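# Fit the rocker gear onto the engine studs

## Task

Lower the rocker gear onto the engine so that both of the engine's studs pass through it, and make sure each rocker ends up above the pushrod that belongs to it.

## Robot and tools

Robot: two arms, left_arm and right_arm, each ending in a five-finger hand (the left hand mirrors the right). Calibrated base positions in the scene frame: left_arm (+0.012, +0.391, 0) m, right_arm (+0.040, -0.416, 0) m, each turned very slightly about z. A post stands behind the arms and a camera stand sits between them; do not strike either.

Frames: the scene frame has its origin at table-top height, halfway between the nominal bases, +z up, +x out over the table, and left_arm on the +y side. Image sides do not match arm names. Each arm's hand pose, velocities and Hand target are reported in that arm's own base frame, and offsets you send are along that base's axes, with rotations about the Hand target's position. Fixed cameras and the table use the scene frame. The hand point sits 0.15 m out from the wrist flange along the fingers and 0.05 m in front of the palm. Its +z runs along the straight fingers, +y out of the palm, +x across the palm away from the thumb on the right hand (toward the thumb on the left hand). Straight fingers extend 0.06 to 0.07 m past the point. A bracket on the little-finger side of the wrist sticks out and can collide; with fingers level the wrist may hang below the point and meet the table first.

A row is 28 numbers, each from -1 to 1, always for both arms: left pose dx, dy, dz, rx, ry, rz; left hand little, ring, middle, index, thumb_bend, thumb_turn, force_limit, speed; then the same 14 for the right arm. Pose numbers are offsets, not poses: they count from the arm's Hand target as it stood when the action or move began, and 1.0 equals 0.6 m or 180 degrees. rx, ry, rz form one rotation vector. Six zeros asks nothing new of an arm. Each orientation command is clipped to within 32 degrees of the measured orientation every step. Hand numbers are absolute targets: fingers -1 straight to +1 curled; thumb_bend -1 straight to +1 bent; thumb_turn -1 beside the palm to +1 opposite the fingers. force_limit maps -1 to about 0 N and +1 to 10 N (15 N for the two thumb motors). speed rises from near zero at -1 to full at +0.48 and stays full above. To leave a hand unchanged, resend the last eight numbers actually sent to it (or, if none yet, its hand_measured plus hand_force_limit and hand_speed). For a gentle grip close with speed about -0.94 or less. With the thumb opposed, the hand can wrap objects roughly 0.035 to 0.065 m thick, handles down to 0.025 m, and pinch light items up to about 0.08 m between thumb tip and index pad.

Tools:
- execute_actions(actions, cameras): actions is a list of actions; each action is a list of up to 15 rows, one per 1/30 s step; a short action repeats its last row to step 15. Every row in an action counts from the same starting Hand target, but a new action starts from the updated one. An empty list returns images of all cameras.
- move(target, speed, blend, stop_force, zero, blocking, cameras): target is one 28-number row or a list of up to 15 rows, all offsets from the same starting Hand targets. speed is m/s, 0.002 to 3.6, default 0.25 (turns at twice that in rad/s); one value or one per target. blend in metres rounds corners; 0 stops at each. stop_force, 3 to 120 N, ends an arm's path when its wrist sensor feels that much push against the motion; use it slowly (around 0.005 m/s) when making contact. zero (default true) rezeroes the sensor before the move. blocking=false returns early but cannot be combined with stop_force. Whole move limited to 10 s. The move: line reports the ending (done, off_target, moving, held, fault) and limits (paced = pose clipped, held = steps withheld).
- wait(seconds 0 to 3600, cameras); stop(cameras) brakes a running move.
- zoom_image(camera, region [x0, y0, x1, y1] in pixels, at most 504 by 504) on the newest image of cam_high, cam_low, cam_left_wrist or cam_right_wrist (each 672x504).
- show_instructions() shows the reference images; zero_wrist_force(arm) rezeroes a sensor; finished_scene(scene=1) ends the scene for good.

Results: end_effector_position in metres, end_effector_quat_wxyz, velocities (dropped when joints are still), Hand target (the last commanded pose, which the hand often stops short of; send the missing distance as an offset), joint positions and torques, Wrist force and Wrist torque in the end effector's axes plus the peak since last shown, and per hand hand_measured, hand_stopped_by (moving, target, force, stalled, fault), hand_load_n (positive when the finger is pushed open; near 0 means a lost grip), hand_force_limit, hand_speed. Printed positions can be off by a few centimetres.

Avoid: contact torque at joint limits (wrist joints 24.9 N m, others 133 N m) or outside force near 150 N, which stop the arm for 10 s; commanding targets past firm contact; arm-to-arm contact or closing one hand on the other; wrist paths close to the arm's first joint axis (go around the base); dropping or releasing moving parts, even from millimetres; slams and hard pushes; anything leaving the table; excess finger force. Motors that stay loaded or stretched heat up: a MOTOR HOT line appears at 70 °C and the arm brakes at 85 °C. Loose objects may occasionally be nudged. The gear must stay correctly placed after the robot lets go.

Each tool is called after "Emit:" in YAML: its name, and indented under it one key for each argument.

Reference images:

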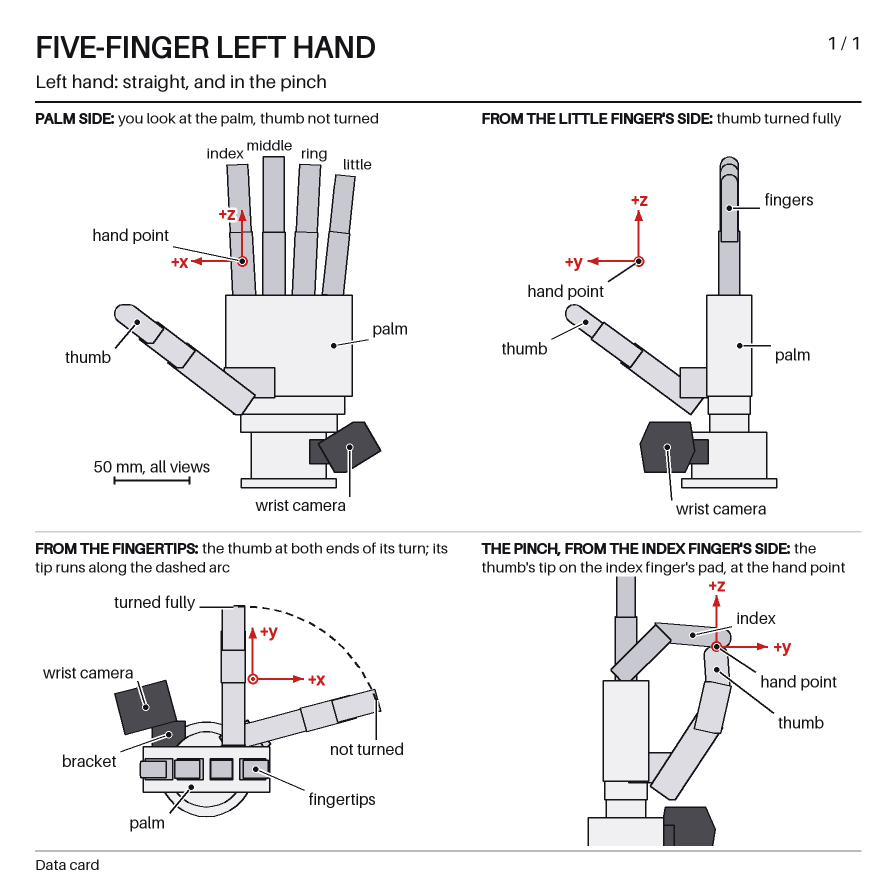

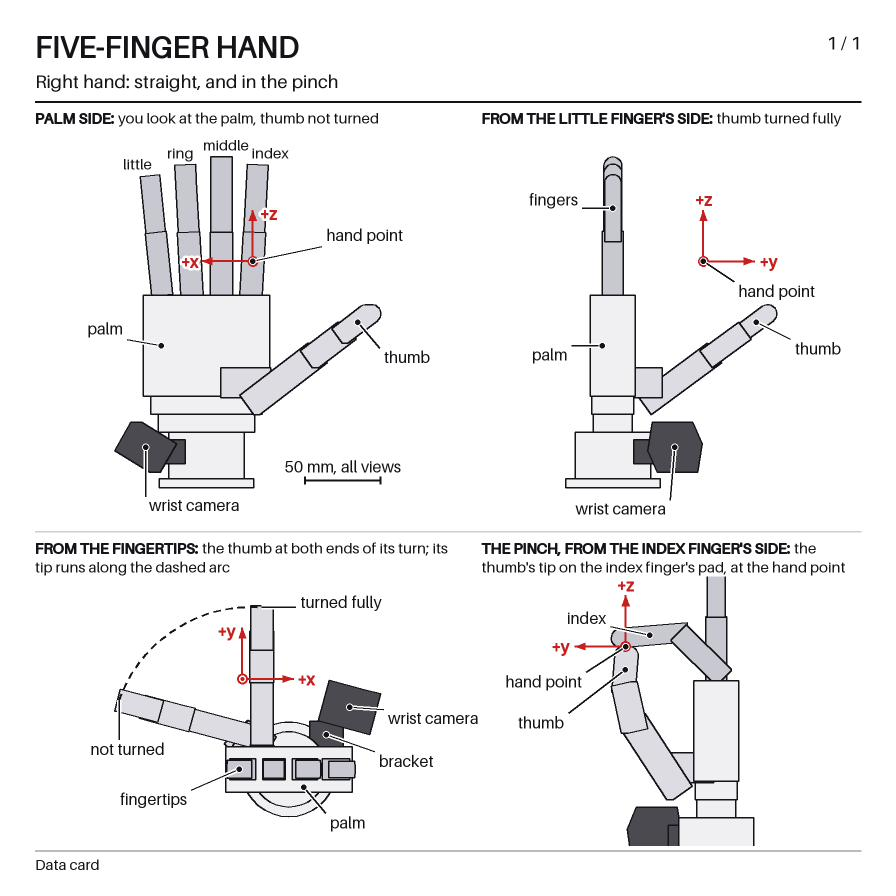

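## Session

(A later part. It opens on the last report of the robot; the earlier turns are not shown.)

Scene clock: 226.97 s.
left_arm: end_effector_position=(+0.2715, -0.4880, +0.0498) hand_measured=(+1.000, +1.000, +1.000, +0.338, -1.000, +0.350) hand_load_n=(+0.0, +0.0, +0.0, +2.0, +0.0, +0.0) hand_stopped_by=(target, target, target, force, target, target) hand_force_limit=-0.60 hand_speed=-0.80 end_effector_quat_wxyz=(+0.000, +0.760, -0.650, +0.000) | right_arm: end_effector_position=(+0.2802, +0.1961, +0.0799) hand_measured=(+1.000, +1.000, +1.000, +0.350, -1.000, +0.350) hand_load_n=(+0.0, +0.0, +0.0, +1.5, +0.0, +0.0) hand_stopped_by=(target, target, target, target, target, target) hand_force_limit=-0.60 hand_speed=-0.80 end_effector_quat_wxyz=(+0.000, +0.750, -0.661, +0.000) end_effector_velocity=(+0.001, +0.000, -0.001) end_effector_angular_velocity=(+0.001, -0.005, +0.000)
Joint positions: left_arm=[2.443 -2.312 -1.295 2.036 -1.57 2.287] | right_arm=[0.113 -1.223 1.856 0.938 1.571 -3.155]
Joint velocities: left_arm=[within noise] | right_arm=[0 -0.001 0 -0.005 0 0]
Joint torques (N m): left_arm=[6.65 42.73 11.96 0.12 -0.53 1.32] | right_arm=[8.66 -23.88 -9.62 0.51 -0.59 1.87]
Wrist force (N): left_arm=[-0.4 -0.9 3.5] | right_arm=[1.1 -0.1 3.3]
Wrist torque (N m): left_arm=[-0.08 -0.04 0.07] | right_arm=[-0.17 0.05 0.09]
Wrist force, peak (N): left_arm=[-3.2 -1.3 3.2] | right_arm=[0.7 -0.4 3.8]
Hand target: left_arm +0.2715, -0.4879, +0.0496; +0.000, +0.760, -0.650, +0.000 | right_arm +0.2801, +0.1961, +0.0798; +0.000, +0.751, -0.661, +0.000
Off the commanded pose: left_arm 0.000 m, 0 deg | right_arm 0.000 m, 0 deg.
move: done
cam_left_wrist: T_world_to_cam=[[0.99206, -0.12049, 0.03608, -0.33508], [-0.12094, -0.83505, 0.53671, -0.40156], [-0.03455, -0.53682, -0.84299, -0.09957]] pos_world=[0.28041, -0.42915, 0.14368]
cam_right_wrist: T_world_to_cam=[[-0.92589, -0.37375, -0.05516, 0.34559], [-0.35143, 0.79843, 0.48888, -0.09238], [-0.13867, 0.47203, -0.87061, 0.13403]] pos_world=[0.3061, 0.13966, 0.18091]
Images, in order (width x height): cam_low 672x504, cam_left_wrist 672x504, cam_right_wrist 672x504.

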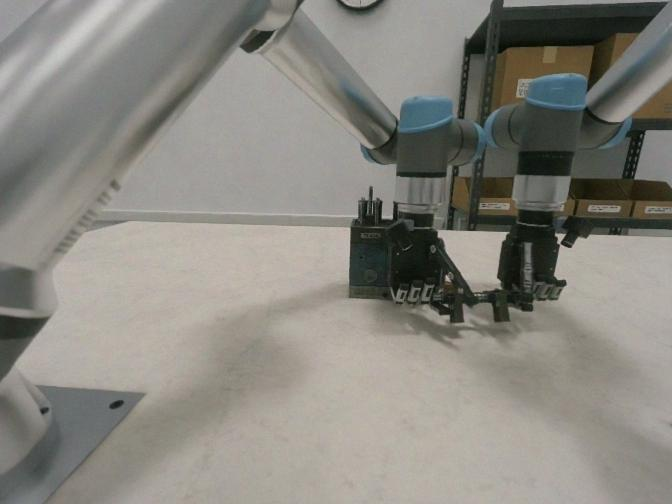

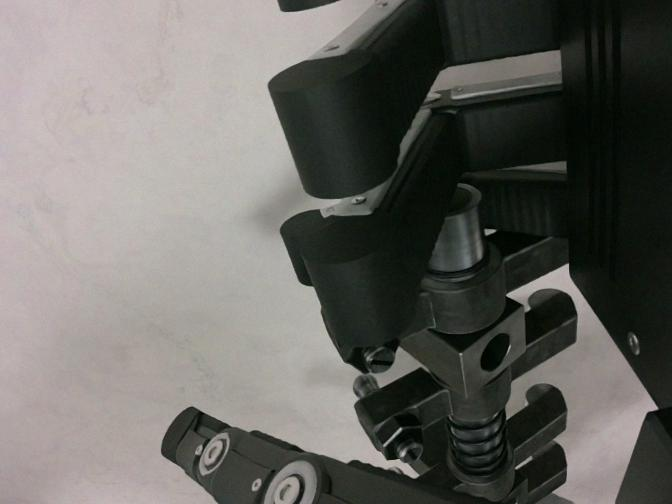

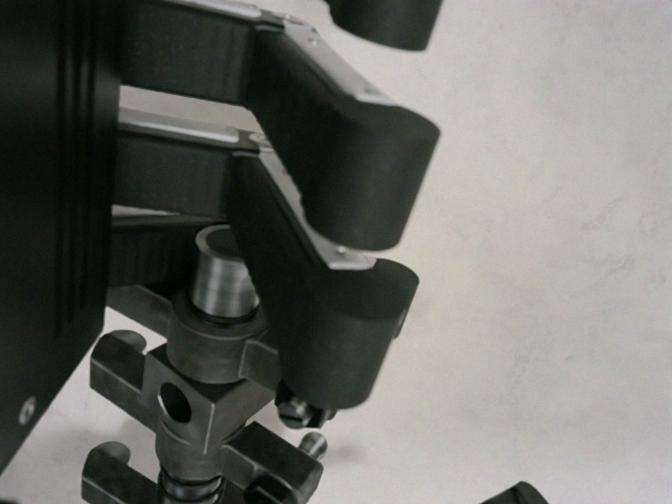

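Emit:
move:
  target: [0,0,-0.02,0,0,0,1,1,1,0.35,-1,0.55,-0.6,-0.6,0,0,-0.02,0,0,0,1,1,1,0.35,-1,0.55,-0.6,-0.6]
  speed: 0.03

Emit:
move:
  target: [0,0,0,0,0,0,1,1,1,0.35,-0.5,0.55,-0.6,-0.6,0,0,0,0,0,0,1,1,1,0.35,-0.5,0.55,-0.6,-0.6]
  cameras: ["cam_right_wrist","cam_left_wrist","cam_low"]

Emit:
zoom_image:
  camera: "cam_low"
  region: [410, 240, 560, 330]

Scene clock: 228.10 s.
left_arm: end_effector_position=(+0.2715, -0.4879, +0.0374) hand_measured=(+1.000, +1.000, +1.000, +0.338, -1.000, +0.550) hand_load_n=(+0.0, +0.0, +0.0, +2.0, +0.0, +0.0) hand_stopped_by=(target, target, target, force, target, target) hand_force_limit=-0.60 hand_speed=-0.60 end_effector_quat_wxyz=(+0.000, +0.760, -0.650, +0.000) | right_arm: end_effector_position=(+0.2801, +0.1961, +0.0677) hand_measured=(+1.000, +1.000, +1.000, +0.350, -1.000, +0.550) hand_load_n=(+0.0, +0.0, +0.0, +1.5, +0.0, +0.0) hand_stopped_by=(target, target, target, target, target, target) hand_force_limit=-0.60 hand_speed=-0.60 end_effector_quat_wxyz=(+0.000, +0.751, -0.661, +0.000) end_effector_velocity=(-0.001, +0.000, +0.001) end_effector_angular_velocity=(+0.000, +0.002, +0.000)
Joint positions: left_arm=[2.443 -2.326 -1.305 2.06 -1.57 2.287] | right_arm=[0.113 -1.205 1.869 0.908 1.571 -3.155]
Joint velocities: left_arm=[within noise] | right_arm=[0 -0.002 -0.001 0.005 0 0]
Joint torques (N m): left_arm=[5.77 62.42 22.64 -5.13 -0.85 1.46] | right_arm=[8.24 -35.1 -21.5 4.95 -0.31 1.34]
Wrist force (N): left_arm=[0.2 -0.6 3.4] | right_arm=[0.1 -0.3 3.8]
Wrist torque (N m): left_arm=[-0.02 -0.08 0.10] | right_arm=[-0.23 0.17 0.05]
Wrist force, peak (N): left_arm=[-1.5 -1.1 3.4] | right_arm=[0.2 -0.3 4.1]
Hand target: left_arm +0.2715, -0.4879, +0.0376; +0.000, +0.760, -0.650, +0.000 | right_arm +0.2801, +0.1961, +0.0678; +0.000, +0.751, -0.661, +0.000
Off the commanded pose: left_arm 0.000 m, 0 deg | right_arm 0.000 m, 0 deg.
move: done

Scene clock: 229.27 s.
left_arm: end_effector_position=(+0.2715, -0.4879, +0.0376) hand_measured=(+1.000, +1.000, +1.000, +0.338, -0.500, +0.550) hand_load_n=(+0.0, +0.0, +0.5, +2.0, +0.0, +0.0) hand_stopped_by=(target, target, target, force, target, target) hand_force_limit=-0.60 hand_speed=-0.60 end_effector_quat_wxyz=(+0.000, +0.760, -0.650, +0.000) | right_arm: end_effector_position=(+0.2801, +0.1961, +0.0678) hand_measured=(+1.000, +1.000, +1.000, +0.350, -0.500, +0.550) hand_load_n=(+0.0, +0.0, +0.0, +1.5, -0.5, +0.0) hand_stopped_by=(target, target, target, target, target, target) hand_force_limit=-0.60 hand_speed=-0.60 end_effector_quat_wxyz=(+0.000, +0.751, -0.661, +0.000)
Joint positions: left_arm=[2.443 -2.326 -1.305 2.06 -1.57 2.287] | right_arm=[0.113 -1.205 1.869 0.908 1.571 -3.155]
Joint torques (N m): left_arm=[5.26 65.61 23.69 -5.03 -0.74 1.4] | right_arm=[8.2 -36.16 -21.89 5.19 -0.41 1.26]
Wrist force (N): left_arm=[-0.3 -0.9 3.1] | right_arm=[0.3 -0.3 3.6]
Wrist torque (N m): left_arm=[-0.05 -0.03 0.08] | right_arm=[-0.22 0.15 0.06]
Wrist force, peak (N): left_arm=[0.2 -0.7 3.5] | right_arm=[0.4 -0.2 3.9]
Hand target: left_arm +0.2715, -0.4879, +0.0376; +0.000, +0.760, -0.650, +0.000 | right_arm +0.2801, +0.1961, +0.0678; +0.000, +0.751, -0.661, +0.000
Off the commanded pose: left_arm 0.000 m, 0 deg | right_arm 0.000 m, 0 deg.
move: done
cam_left_wrist: T_world_to_cam=[[0.99207, -0.12047, 0.03593, -0.33461], [-0.12085, -0.8351, 0.53666, -0.39506], [-0.03465, -0.53674, -0.84303, -0.10978]] pos_world=[0.28041, -0.42915, 0.13148]
cam_right_wrist: T_world_to_cam=[[-0.92588, -0.37379, -0.05508, 0.34491], [-0.35142, 0.79842, 0.48891, -0.08647], [-0.13877, 0.47202, -0.87059, 0.12352]] pos_world=[0.3061, 0.13966, 0.16881]
Images, in order (width x height): cam_low 672x504, cam_left_wrist 672x504, cam_right_wrist 672x504.

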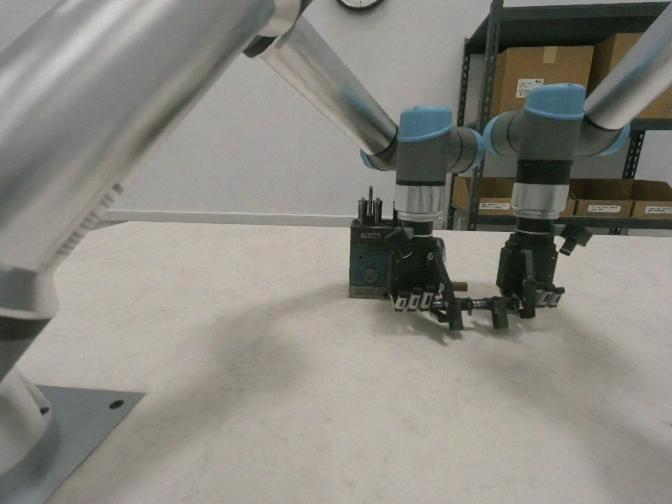

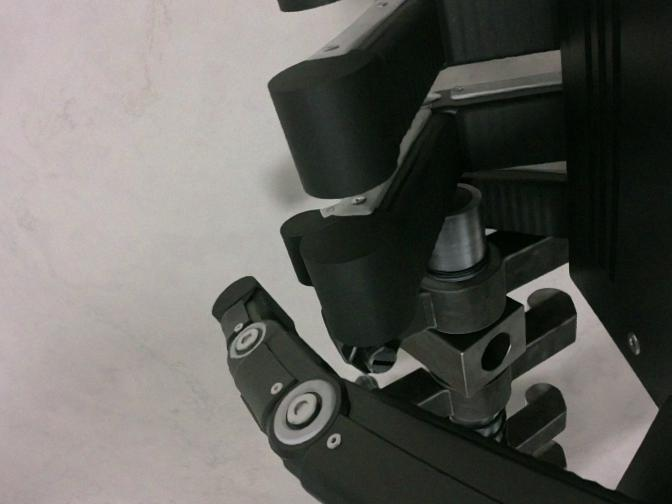

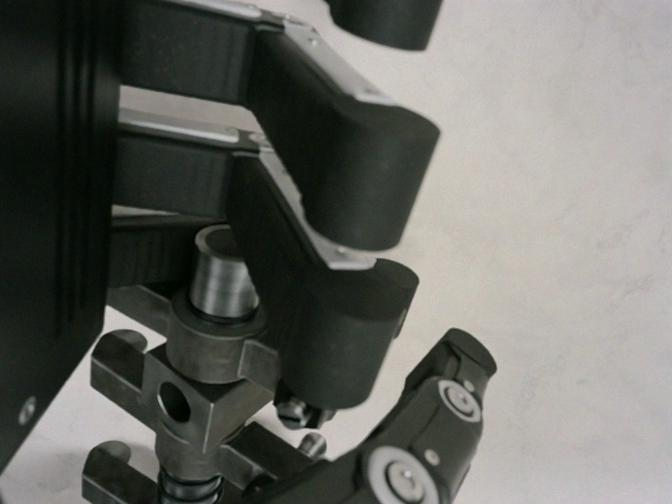

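Scaled by 3.360 from the camera's image (finer frame: 960x720).

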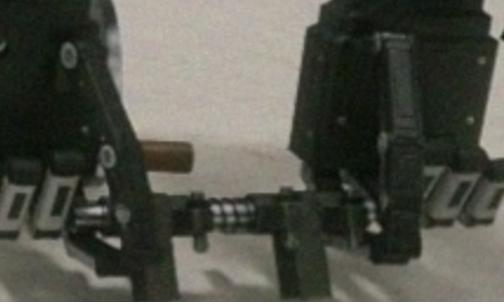

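Emit:
move:
  target: [0,0,0,0,0,0,1,1,1,0.35,-0.25,0.55,-0.6,-0.7,0,0,0,0,0,0,1,1,1,0.35,-0.25,0.55,-0.6,-0.7]
  cameras: ["cam_right_wrist","cam_left_wrist","cam_low"]

Emit:
zoom_image:
  camera: "cam_low"
  region: [410, 240, 560, 330]

Scene clock: 230.47 s.
left_arm: end_effector_position=(+0.2715, -0.4879, +0.0376) hand_measured=(+1.000, +1.000, +1.000, +0.338, -0.276, +0.550) hand_load_n=(+0.0, +0.0, +0.0, +3.0, +3.5, +0.0) hand_stopped_by=(target, target, target, force, force, target) hand_force_limit=-0.60 hand_speed=-0.70 end_effector_quat_wxyz=(+0.000, +0.760, -0.650, +0.000) | right_arm: end_effector_position=(+0.2801, +0.1961, +0.0678) hand_measured=(+1.000, +1.000, +1.000, +0.350, -0.292, +0.550) hand_load_n=(+0.0, +0.0, +0.0, +1.5, +5.0, +0.0) hand_stopped_by=(target, target, target, target, force, target) hand_force_limit=-0.60 hand_speed=-0.70 end_effector_quat_wxyz=(+0.000, +0.751, -0.661, +0.000)
Joint positions: left_arm=[2.443 -2.326 -1.305 2.06 -1.57 2.287] | right_arm=[0.113 -1.205 1.869 0.908 1.571 -3.155]
Joint torques (N m): left_arm=[3.86 65.01 24.06 -4.82 -0.57 1.44] | right_arm=[9.13 -36.82 -21.5 5.01 -0.42 1.25]
Wrist force (N): left_arm=[-0.2 -0.7 3.1] | right_arm=[0.6 -0.5 3.5]
Wrist torque (N m): left_arm=[-0.03 -0.04 0.09] | right_arm=[-0.23 0.11 0.07]
Wrist force, peak (N): left_arm=[-0.1 -0.9 3.8] | right_arm=[0.3 -0.2 4.0]
Hand target: left_arm +0.2715, -0.4879, +0.0376; +0.000, +0.760, -0.650, +0.000 | right_arm +0.2801, +0.1961, +0.0678; +0.000, +0.751, -0.661, +0.000
Off the commanded pose: left_arm 0.000 m, 0 deg | right_arm 0.000 m, 0 deg.
move: done
cam_left_wrist: T_world_to_cam=[[0.99207, -0.12047, 0.03593, -0.33461], [-0.12085, -0.8351, 0.53666, -0.39506], [-0.03465, -0.53674, -0.84303, -0.10978]] pos_world=[0.28041, -0.42915, 0.13148]
cam_right_wrist: T_world_to_cam=[[-0.92588, -0.37379, -0.05508, 0.34491], [-0.35142, 0.79842, 0.48891, -0.08647], [-0.13877, 0.47202, -0.87059, 0.12352]] pos_world=[0.3061, 0.13966, 0.16881]
Images, in order (width x height): cam_low 672x504, cam_left_wrist 672x504, cam_right_wrist 672x504.

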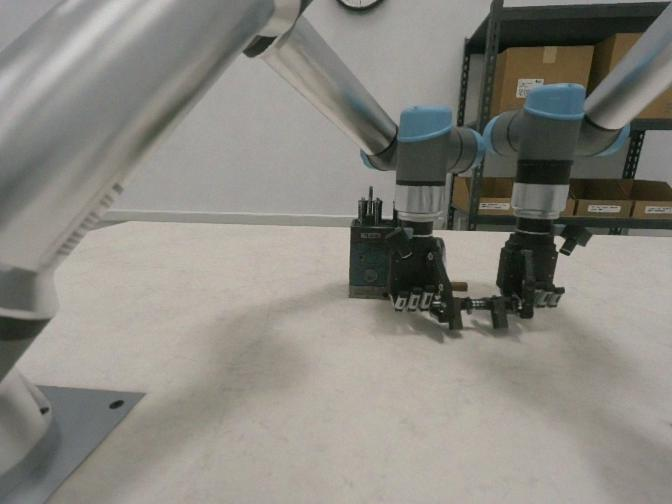

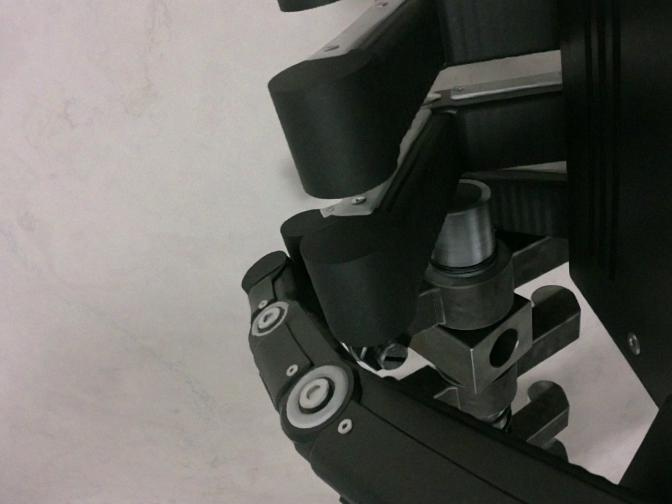

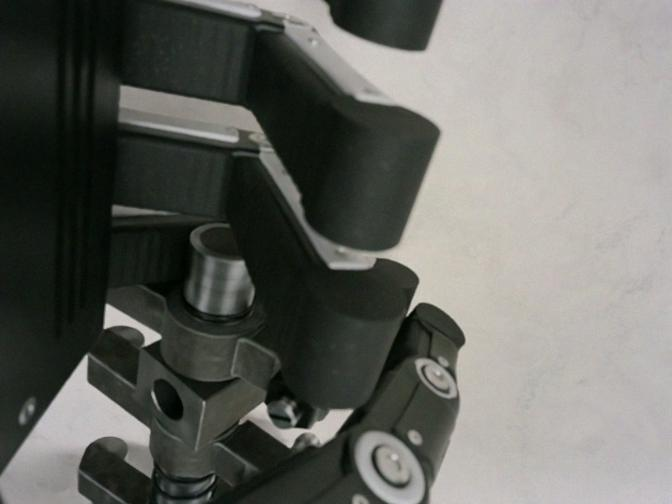

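Scaled by 3.360 from the camera's image (finer frame: 960x720).

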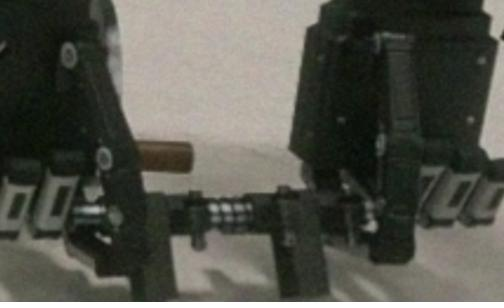

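Emit:
move:
  target:
    - [0,0,0,0,0,0,1,1,1,0.338,-0.36,0.55,-0.6,-0.6,0,0,0,0,0,0,1,1,1,0.35,-0.36,0.55,-0.6,-0.6]
    - [0,0,0,0,0,0,1,1,1,0.15,-0.36,0.55,-0.6,-0.7,0,0,0,0,0,0,1,1,1,0.15,-0.36,0.55,-0.6,-0.7]
  cameras: ["cam_right_wrist","cam_left_wrist","cam_low"]

Emit:
zoom_image:
  camera: "cam_low"
  region: [410, 240, 560, 330]

Scene clock: 231.77 s.
left_arm: end_effector_position=(+0.2715, -0.4879, +0.0376) hand_measured=(+1.000, +1.000, +1.000, +0.150, -0.360, +0.550) hand_load_n=(+0.0, +0.0, +0.0, +2.0, +0.0, +0.5) hand_stopped_by=(target, target, target, force, target, target) hand_force_limit=-0.60 hand_speed=-0.70 end_effector_quat_wxyz=(+0.000, +0.760, -0.650, +0.000) | right_arm: end_effector_position=(+0.2801, +0.1961, +0.0678) hand_measured=(+1.000, +1.000, +1.000, +0.150, -0.360, +0.550) hand_load_n=(+0.0, +0.0, +0.5, +1.5, +0.0, +0.0) hand_stopped_by=(target, target, target, target, target, target) hand_force_limit=-0.60 hand_speed=-0.70 end_effector_quat_wxyz=(+0.000, +0.751, -0.661, +0.000)
Joint positions: left_arm=[2.443 -2.326 -1.305 2.06 -1.57 2.287] | right_arm=[0.113 -1.205 1.869 0.908 1.571 -3.155]
Joint torques (N m): left_arm=[2.88 64.27 22.84 -4.38 -0.53 1.31] | right_arm=[7.21 -36.01 -21.46 4.86 -0.34 0.96]
Wrist force (N): left_arm=[-3.6 -1.2 3.2] | right_arm=[3.7 -0.2 3.5]
Wrist torque (N m): left_arm=[-0.10 0.16 -0.04] | right_arm=[-0.20 -0.07 0.19]
Wrist force, peak (N): left_arm=[-4.3 -1.0 3.4] | right_arm=[4.8 0.0 3.8]
Hand target: left_arm +0.2715, -0.4879, +0.0376; +0.000, +0.760, -0.650, +0.000 | right_arm +0.2801, +0.1961, +0.0678; +0.000, +0.751, -0.661, +0.000
Off the commanded pose: left_arm 0.000 m, 0 deg | right_arm 0.000 m, 0 deg.
move: done
cam_left_wrist: T_world_to_cam=[[0.99207, -0.12047, 0.03593, -0.33461], [-0.12085, -0.8351, 0.53666, -0.39506], [-0.03465, -0.53674, -0.84303, -0.10978]] pos_world=[0.28041, -0.42915, 0.13148]
cam_right_wrist: T_world_to_cam=[[-0.92588, -0.37379, -0.05508, 0.34491], [-0.35142, 0.79842, 0.48891, -0.08647], [-0.13877, 0.47202, -0.87059, 0.12352]] pos_world=[0.3061, 0.13966, 0.16881]
Images, in order (width x height): cam_low 672x504, cam_left_wrist 672x504, cam_right_wrist 672x504.

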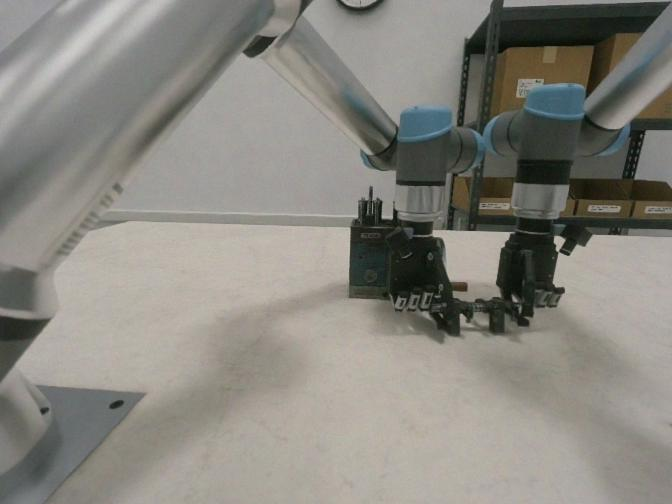

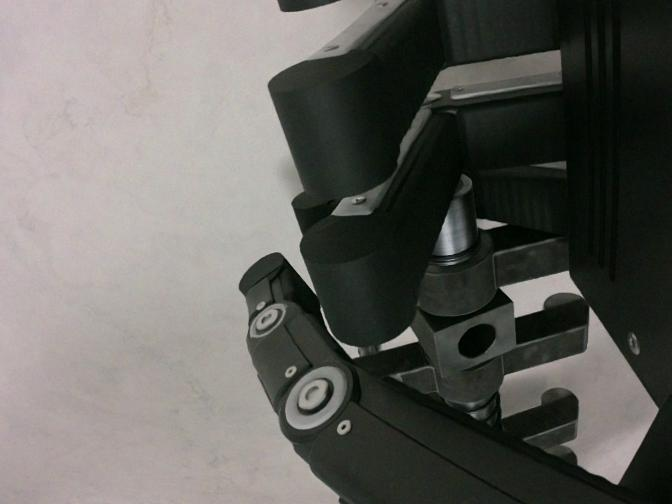

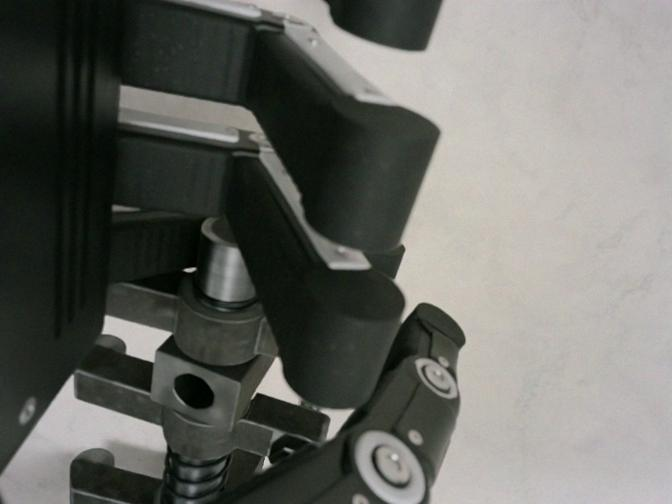

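Scaled by 3.360 from the camera's image (finer frame: 960x720).

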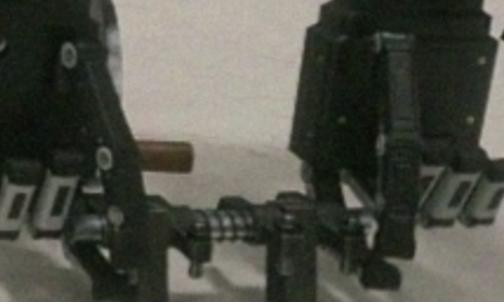

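Emit:
move:
  target: [0,0,-0.0025,0,0,0,1,1,1,0.15,-0.36,0.55,-0.6,-0.6,0,0,-0.0025,0,0,0,1,1,1,0.15,-0.36,0.55,-0.6,-0.6]
  speed: 0.01
  cameras: ["cam_right_wrist","cam_left_wrist"]

Scene clock: 232.63 s.
left_arm: end_effector_position=(+0.2715, -0.4880, +0.0361) hand_measured=(+1.000, +1.000, +1.000, +0.150, -0.360, +0.550) hand_load_n=(+0.0, +0.0, +0.0, +0.0, +0.0, +0.0) hand_stopped_by=(target, target, target, force, target, target) hand_force_limit=-0.60 hand_speed=-0.60 end_effector_quat_wxyz=(+0.000, +0.760, -0.650, +0.000) | right_arm: end_effector_position=(+0.2802, +0.1961, +0.0663) hand_measured=(+1.000, +1.000, +1.000, +0.150, -0.360, +0.550) hand_load_n=(+0.0, +0.0, +0.0, +1.0, +0.0, +0.0) hand_stopped_by=(target, target, target, target, target, target) hand_force_limit=-0.60 hand_speed=-0.60 end_effector_quat_wxyz=(+0.000, +0.751, -0.661, +0.000)
Joint positions: left_arm=[2.443 -2.328 -1.306 2.063 -1.57 2.287] | right_arm=[0.113 -1.203 1.87 0.904 1.571 -3.155]
Joint torques (N m): left_arm=[2.4 37.17 10.37 -2.39 -0.53 1.48] | right_arm=[8.82 -30.73 -9.19 4.27 -0.28 0.77]
Wrist force (N): left_arm=[-1.7 -0.7 -0.4] | right_arm=[2.6 0.0 2.9]
Wrist torque (N m): left_arm=[0.12 0.01 0.02] | right_arm=[-0.15 0.04 0.16]
Wrist force, peak (N): left_arm=[-4.2 -1.0 3.0] | right_arm=[4.8 -0.1 3.5]
Hand target: left_arm +0.2715, -0.4879, +0.0361; +0.000, +0.760, -0.650, +0.000 | right_arm +0.2801, +0.1961, +0.0663; +0.000, +0.751, -0.661, +0.000
Off the commanded pose: left_arm 0.000 m, 0 deg | right_arm 0.000 m, 0 deg.
move: done
cam_left_wrist: T_world_to_cam=[[0.99206, -0.12044, 0.03617, -0.33458], [-0.12095, -0.83501, 0.53677, -0.3942], [-0.03444, -0.53689, -0.84295, -0.11118]] pos_world=[0.28041, -0.42915, 0.12998]
cam_right_wrist: T_world_to_cam=[[-0.92589, -0.37375, -0.05516, 0.34484], [-0.35143, 0.79843, 0.48888, -0.08573], [-0.13867, 0.47203, -0.87061, 0.12219]] pos_world=[0.3061, 0.13966, 0.16731]
Images, in order (width x height): cam_left_wrist 672x504, cam_right_wrist 672x504.

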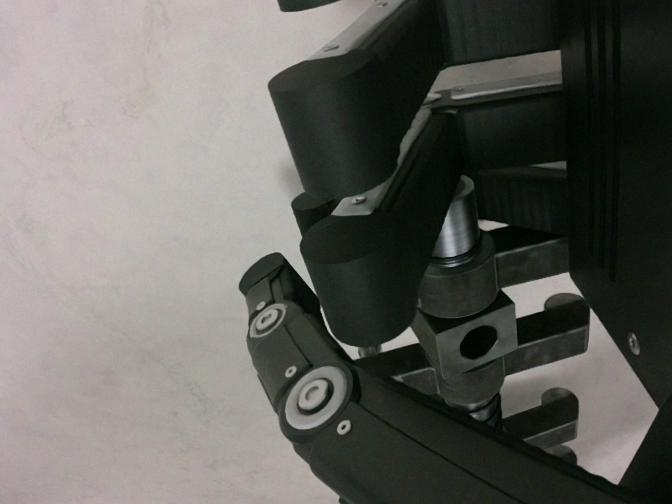

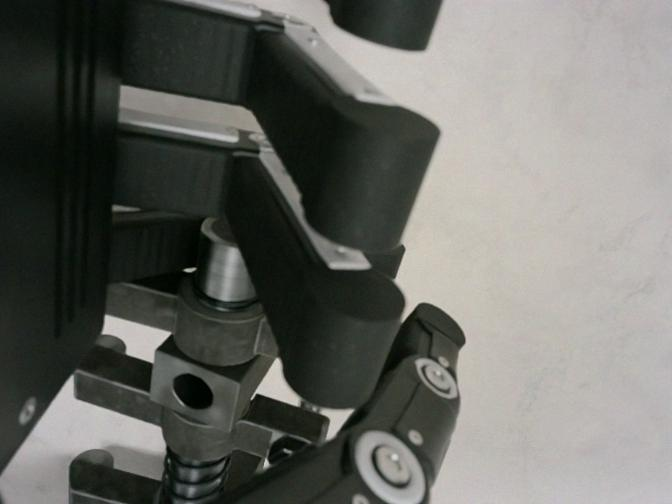

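Emit:
move:
  target: [0,0,-0.002,0,0,0,1,1,1,0.15,-0.36,0.55,-0.6,-0.6,0,0,-0.0045,0,0,0,1,1,1,0.15,-0.36,0.55,-0.6,-0.6]
  speed: 0.01
  cameras: ["cam_right_wrist","cam_left_wrist"]

Scene clock: 236.93 s.
left_arm: end_effector_position=(+0.2715, -0.4879, +0.0349) hand_measured=(+1.000, +1.000, +1.000, +0.150, -0.360, +0.550) hand_load_n=(+0.5, +0.0, +0.0, +0.0, +0.0, +0.0) hand_stopped_by=(target, target, target, force, target, target) hand_force_limit=-0.60 hand_speed=-0.60 end_effector_quat_wxyz=(+0.000, +0.760, -0.650, +0.000) | right_arm: end_effector_position=(+0.2801, +0.1961, +0.0635) hand_measured=(+1.000, +1.000, +1.000, +0.150, -0.360, +0.550) hand_load_n=(+0.0, +0.0, +0.0, +0.0, +0.0, +0.0) hand_stopped_by=(target, target, target, target, target, target) hand_force_limit=-0.60 hand_speed=-0.60 end_effector_quat_wxyz=(+0.000, +0.751, -0.661, +0.000)
Joint positions: left_arm=[2.443 -2.329 -1.307 2.065 -1.57 2.287] | right_arm=[0.113 -1.199 1.873 0.897 1.571 -3.155]
Joint torques (N m): left_arm=[0.11 40.21 11.05 -0.24 -0.41 1.41] | right_arm=[8.9 -29.04 -10.69 1.88 -0.15 0.37]
Wrist force (N): left_arm=[-0.1 0.1 -0.2] | right_arm=[-0.2 0.3 0.5]
Wrist torque (N m): left_arm=[0.18 -0.08 0.08] | right_arm=[-0.01 0.21 0.06]
Wrist force, peak (N): left_arm=[-1.4 -0.6 -0.8] | right_arm=[2.6 0.0 3.2]
Hand target: left_arm +0.2715, -0.4879, +0.0349; +0.000, +0.760, -0.650, +0.000 | right_arm +0.2801, +0.1961, +0.0636; +0.000, +0.751, -0.661, +0.000
Off the commanded pose: left_arm 0.000 m, 0 deg | right_arm 0.000 m, 0 deg.
move: done
cam_left_wrist: T_world_to_cam=[[0.99207, -0.12047, 0.03593, -0.33452], [-0.12085, -0.8351, 0.53666, -0.39361], [-0.03465, -0.53674, -0.84303, -0.11206]] pos_world=[0.28041, -0.42915, 0.12878]
cam_right_wrist: T_world_to_cam=[[-0.92589, -0.37375, -0.05516, 0.34468], [-0.35143, 0.79843, 0.48888, -0.08437], [-0.13867, 0.47203, -0.87061, 0.11975]] pos_world=[0.3061, 0.13966, 0.16451]
Images, in order (width x height): cam_left_wrist 672x504, cam_right_wrist 672x504.

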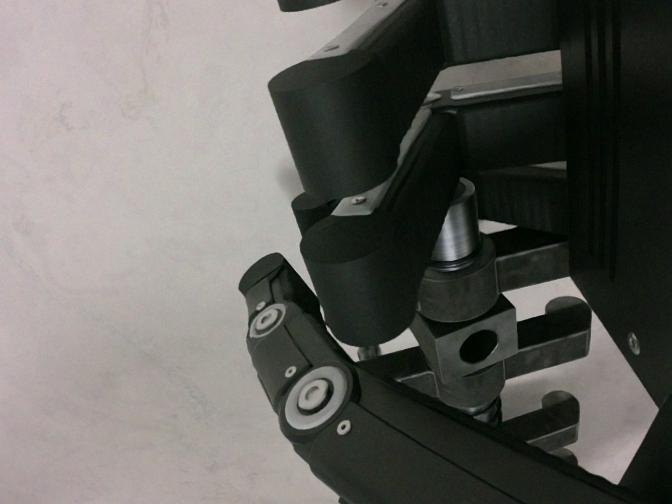

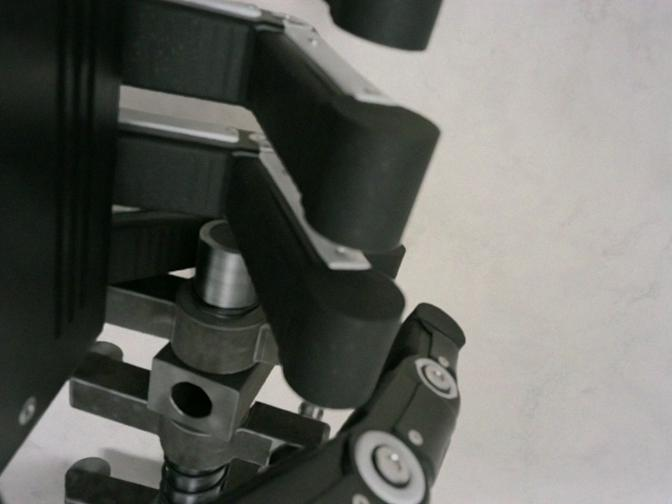

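Emit:
zoom_image:
  camera: "cam_left_wrist"
  region: [300, 200, 600, 500]

Emit:
zoom_image:
  camera: "cam_right_wrist"
  region: [50, 200, 350, 500]

Scaled by 1.680 from the camera's image (finer frame: 960x720).

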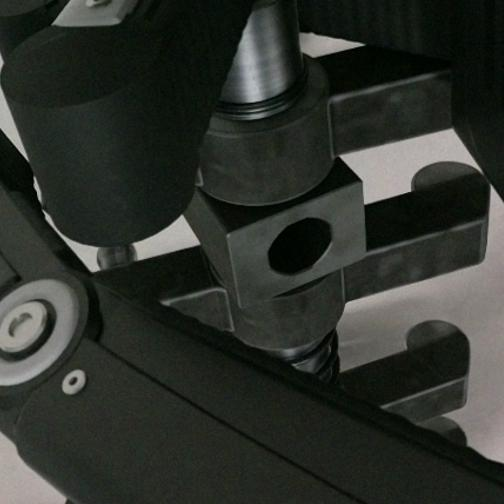

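Scaled by 1.680 from the camera's image (finer frame: 960x720).

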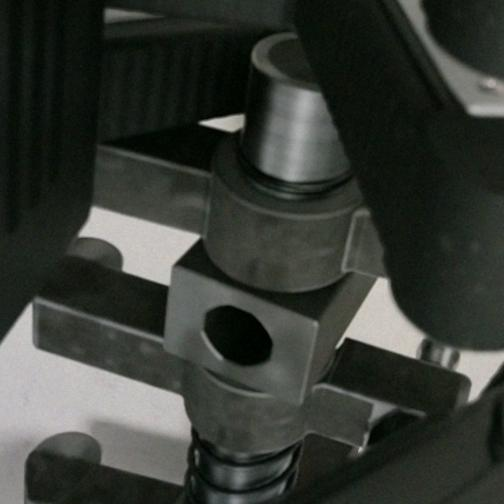

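Emit:
move:
  target: [0,0,-0.0042,0,0,0,1,1,1,0.15,-0.36,0.55,-0.6,-0.6,0,0,-0.0042,0,0,0,1,1,1,0.15,-0.36,0.55,-0.6,-0.6]
  speed: 0.01
  stop_force: 4
  cameras: ["cam_right_wrist","cam_left_wrist","cam_low"]

Emit:
zoom_image:
  camera: "cam_left_wrist"
  region: [300, 200, 600, 500]

Emit:
zoom_image:
  camera: "cam_right_wrist"
  region: [50, 200, 350, 500]

Emit:
zoom_image:
  camera: "cam_low"
  region: [410, 240, 560, 340]

Scene clock: 239.17 s.
left_arm: end_effector_position=(+0.2715, -0.4879, +0.0323) hand_measured=(+1.000, +1.000, +1.000, +0.150, -0.360, +0.550) hand_load_n=(+0.5, +0.0, +0.0, +0.0, +0.5, -0.5) hand_stopped_by=(target, target, target, force, target, target) hand_force_limit=-0.60 hand_speed=-0.60 end_effector_quat_wxyz=(+0.000, +0.760, -0.650, +0.000) | right_arm: end_effector_position=(+0.2801, +0.1961, +0.0610) hand_measured=(+1.000, +1.000, +1.000, +0.150, -0.360, +0.550) hand_load_n=(+0.0, +0.0, +0.0, +0.0, +0.0, +0.0) hand_stopped_by=(target, target, target, target, target, target) hand_force_limit=-0.60 hand_speed=-0.60 end_effector_quat_wxyz=(+0.000, +0.751, -0.661, +0.000)
Joint positions: left_arm=[2.443 -2.332 -1.309 2.07 -1.57 2.287] | right_arm=[0.113 -1.195 1.875 0.891 1.571 -3.155]
Joint torques (N m): left_arm=[-1.73 45.66 15.07 -3.04 -0.36 1.23] | right_arm=[7.94 -30.75 -13.84 4.44 0.27 -0.2]
Wrist force (N): left_arm=[0.6 0.5 -0.7] | right_arm=[-0.4 0.5 0.6]
Wrist torque (N m): left_arm=[0.23 -0.17 0.13] | right_arm=[0.01 0.24 0.05]
Wrist force, peak (N): left_arm=[0.8 0.6 -0.6] | right_arm=[-0.5 0.5 0.8]
Hand target: left_arm +0.2715, -0.4879, +0.0324; +0.000, +0.760, -0.650, +0.000 | right_arm +0.2801, +0.1961, +0.0611; +0.000, +0.751, -0.661, +0.000
Off the commanded pose: left_arm 0.000 m, 0 deg | right_arm 0.000 m, 0 deg.
move: done
cam_left_wrist: T_world_to_cam=[[0.99207, -0.12047, 0.03593, -0.33442], [-0.12085, -0.8351, 0.53666, -0.39221], [-0.03465, -0.53674, -0.84303, -0.11425]] pos_world=[0.28041, -0.42915, 0.12618]
cam_right_wrist: T_world_to_cam=[[-0.92589, -0.37375, -0.05516, 0.34455], [-0.35143, 0.79843, 0.48888, -0.08314], [-0.13867, 0.47203, -0.87061, 0.11757]] pos_world=[0.3061, 0.13966, 0.16201]
Images, in order (width x height): cam_low 672x504, cam_left_wrist 672x504, cam_right_wrist 672x504.

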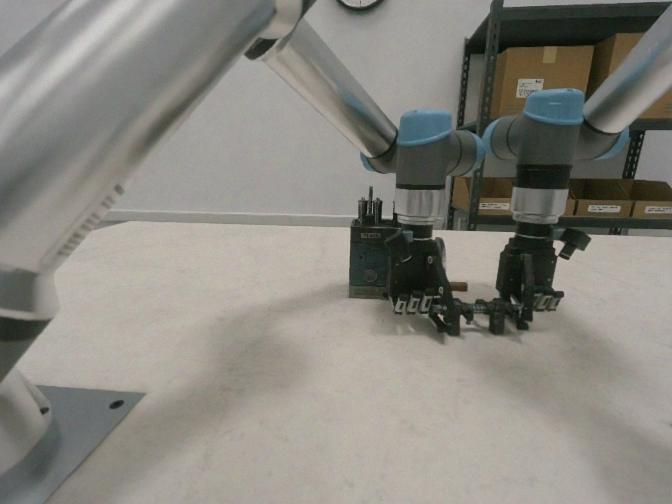

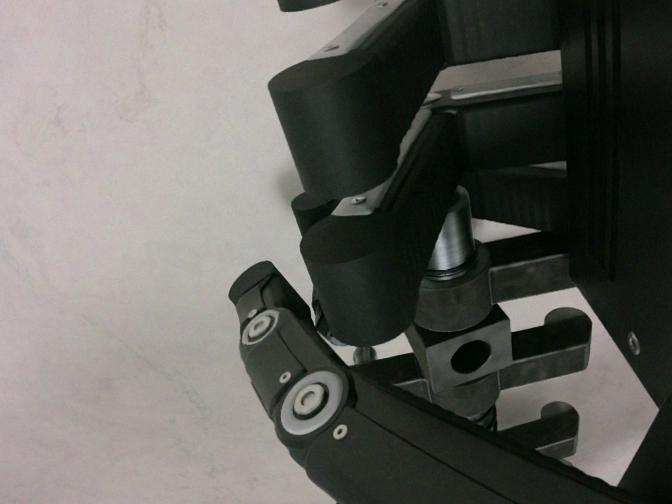

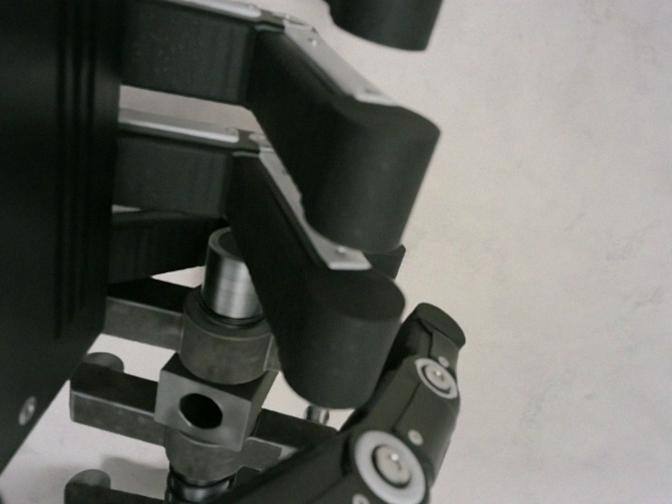

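Scaled by 1.680 from the camera's image (finer frame: 960x720).

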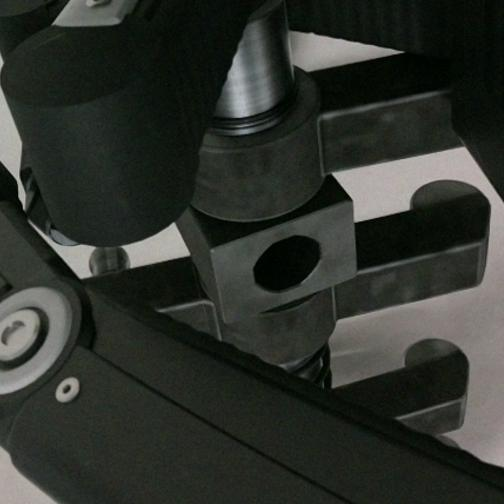

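Scaled by 1.680 from the camera's image (finer frame: 960x720).

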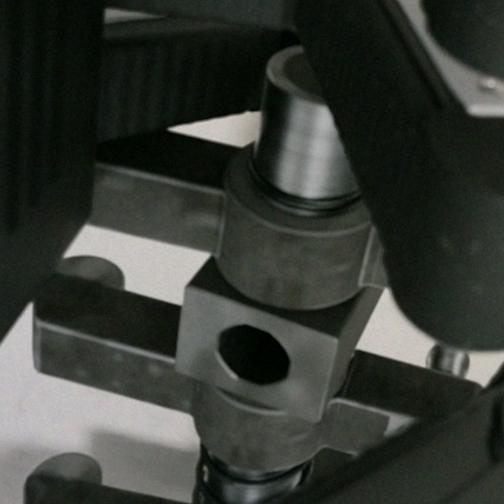

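Scaled by 3.360 from the camera's image (finer frame: 960x720).

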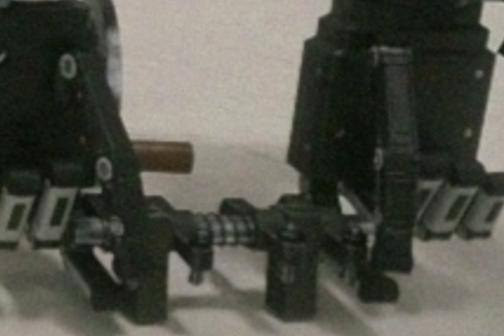

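Emit:
move:
  target:
    - [0,0,0,0,0,0,1,1,1,0.05,-0.36,0.55,-0.6,-0.6,0,0,0,0,0,0,1,1,1,0.05,-0.36,0.55,-0.6,-0.6]
    - [0,0,0.0055,0,0,0,1,1,1,0.05,-0.36,0.55,-0.6,-0.6,0,0,0.0055,0,0,0,1,1,1,0.05,-0.36,0.55,-0.6,-0.6]
  speed: 0.01

Scene clock: 241.50 s.
left_arm: end_effector_position=(+0.2715, -0.4879, +0.0358) hand_measured=(+1.000, +1.000, +1.000, +0.050, -0.360, +0.550) hand_load_n=(+0.0, +0.0, +0.0, +0.0, +0.5, +0.0) hand_stopped_by=(target, target, target, target, target, target) hand_force_limit=-0.60 hand_speed=-0.60 end_effector_quat_wxyz=(+0.000, +0.760, -0.650, +0.000) | right_arm: end_effector_position=(+0.2801, +0.1961, +0.0645) hand_measured=(+1.000, +1.000, +1.000, +0.050, -0.360, +0.550) hand_load_n=(+0.5, +0.0, +0.0, +0.0, +0.0, +0.0) hand_stopped_by=(target, target, target, target, target, target) hand_force_limit=-0.60 hand_speed=-0.60 end_effector_quat_wxyz=(+0.000, +0.751, -0.661, +0.000)
Joint positions: left_arm=[2.443 -2.328 -1.306 2.064 -1.57 2.287] | right_arm=[0.113 -1.2 1.872 0.9 1.571 -3.155]
Joint torques (N m): left_arm=[-3.1 57.46 20.01 -3.31 -0.09 1.3] | right_arm=[8.67 -29.13 -17.16 3.09 0.09 -0.32]
Wrist force (N): left_arm=[0.2 0.2 -0.2] | right_arm=[-0.5 0.3 0.6]
Wrist torque (N m): left_arm=[0.15 -0.10 0.11] | right_arm=[-0.01 0.25 0.04]
Wrist force, peak (N): left_arm=[0.4 1.0 -0.5] | right_arm=[-0.4 0.4 0.9]
Hand target: left_arm +0.2715, -0.4879, +0.0357; +0.000, +0.760, -0.650, +0.000 | right_arm +0.2801, +0.1961, +0.0644; +0.000, +0.751, -0.661, +0.000
Off the commanded pose: left_arm 0.000 m, 0 deg | right_arm 0.000 m, 0 deg.
move: done

Emit:
move:
  target: [0,0,0.0017,0,0,0,1,1,1,0.05,-0.36,0.55,-0.6,-0.6,0,0,0.0033,0,0,0,1,1,1,0.05,-0.36,0.55,-0.6,-0.6]
  speed: 0.01

Scene clock: 242.17 s.
left_arm: end_effector_position=(+0.2715, -0.4879, +0.0367) hand_measured=(+1.000, +1.000, +1.000, +0.050, -0.360, +0.550) hand_load_n=(+0.0, +0.0, +0.0, +0.0, +0.5, -0.5) hand_stopped_by=(target, target, target, target, target, target) hand_force_limit=-0.60 hand_speed=-0.60 end_effector_quat_wxyz=(+0.000, +0.760, -0.650, +0.000) | right_arm: end_effector_position=(+0.2801, +0.1961, +0.0664) hand_measured=(+1.000, +1.000, +1.000, +0.050, -0.360, +0.550) hand_load_n=(+0.0, +0.0, +0.0, +0.0, -0.5, +0.0) hand_stopped_by=(target, target, target, target, target, target) hand_force_limit=-0.60 hand_speed=-0.60 end_effector_quat_wxyz=(+0.000, +0.751, -0.661, +0.000)
Joint positions: left_arm=[2.443 -2.327 -1.305 2.062 -1.57 2.287] | right_arm=[0.113 -1.203 1.87 0.905 1.571 -3.155]
Joint torques (N m): left_arm=[-3.76 61.18 21.04 -3.64 -0.05 1.23] | right_arm=[8.32 -27.34 -16.3 1.67 0.04 -0.56]
Wrist force (N): left_arm=[0.4 0.5 -0.2] | right_arm=[-0.4 0.2 0.5]
Wrist torque (N m): left_arm=[0.19 -0.11 0.11] | right_arm=[-0.03 0.24 0.04]
Wrist force, peak (N): left_arm=[0.4 0.6 -0.4] | right_arm=[-0.2 0.5 0.9]
Hand target: left_arm +0.2715, -0.4879, +0.0367; +0.000, +0.760, -0.650, +0.000 | right_arm +0.2801, +0.1961, +0.0664; +0.000, +0.751, -0.661, +0.000
Off the commanded pose: left_arm 0.000 m, 0 deg | right_arm 0.000 m, 0 deg.
move: done

Emit:
move:
  target: [0,0,0.0022,0,0,0,1,1,1,0.05,-0.36,0.55,-0.6,-0.6,0,0,0.0022,0,0,0,1,1,1,0.05,-0.36,0.55,-0.6,-0.6]
  speed: 0.01

Scene clock: 243.00 s.
left_arm: end_effector_position=(+0.2715, -0.4879, +0.0381) hand_measured=(+1.000, +1.000, +1.000, +0.050, -0.360, +0.550) hand_load_n=(+0.0, +0.0, +0.0, +0.0, +0.5, +0.0) hand_stopped_by=(target, target, target, target, target, target) hand_force_limit=-0.60 hand_speed=-0.60 end_effector_quat_wxyz=(+0.000, +0.760, -0.650, +0.000) | right_arm: end_effector_position=(+0.2801, +0.1961, +0.0677) hand_measured=(+1.000, +1.000, +1.000, +0.050, -0.360, +0.550) hand_load_n=(+0.0, +0.0, +0.0, +0.0, +0.0, +0.0) hand_stopped_by=(target, target, target, target, target, target) hand_force_limit=-0.60 hand_speed=-0.60 end_effector_quat_wxyz=(+0.000, +0.751, -0.661, +0.000)
Joint positions: left_arm=[2.443 -2.325 -1.304 2.059 -1.57 2.287] | right_arm=[0.113 -1.205 1.869 0.908 1.571 -3.155]
Joint torques (N m): left_arm=[-4.2 54.23 17.85 -1.95 0.02 1.2] | right_arm=[8.3 -28.08 -17.46 1.29 0.25 -0.45]
Wrist force (N): left_arm=[-1.1 -0.5 -0.5] | right_arm=[1.5 -0.2 0.7]
Wrist torque (N m): left_arm=[0.07 -0.01 0.09] | right_arm=[-0.07 0.06 0.11]
Wrist force, peak (N): left_arm=[-1.6 0.0 -0.9] | right_arm=[1.5 -0.2 0.7]
Hand target: left_arm +0.2715, -0.4879, +0.0380; +0.000, +0.760, -0.650, +0.000 | right_arm +0.2801, +0.1961, +0.0677; +0.000, +0.751, -0.661, +0.000
Off the commanded pose: left_arm 0.000 m, 0 deg | right_arm 0.000 m, 0 deg.
move: done


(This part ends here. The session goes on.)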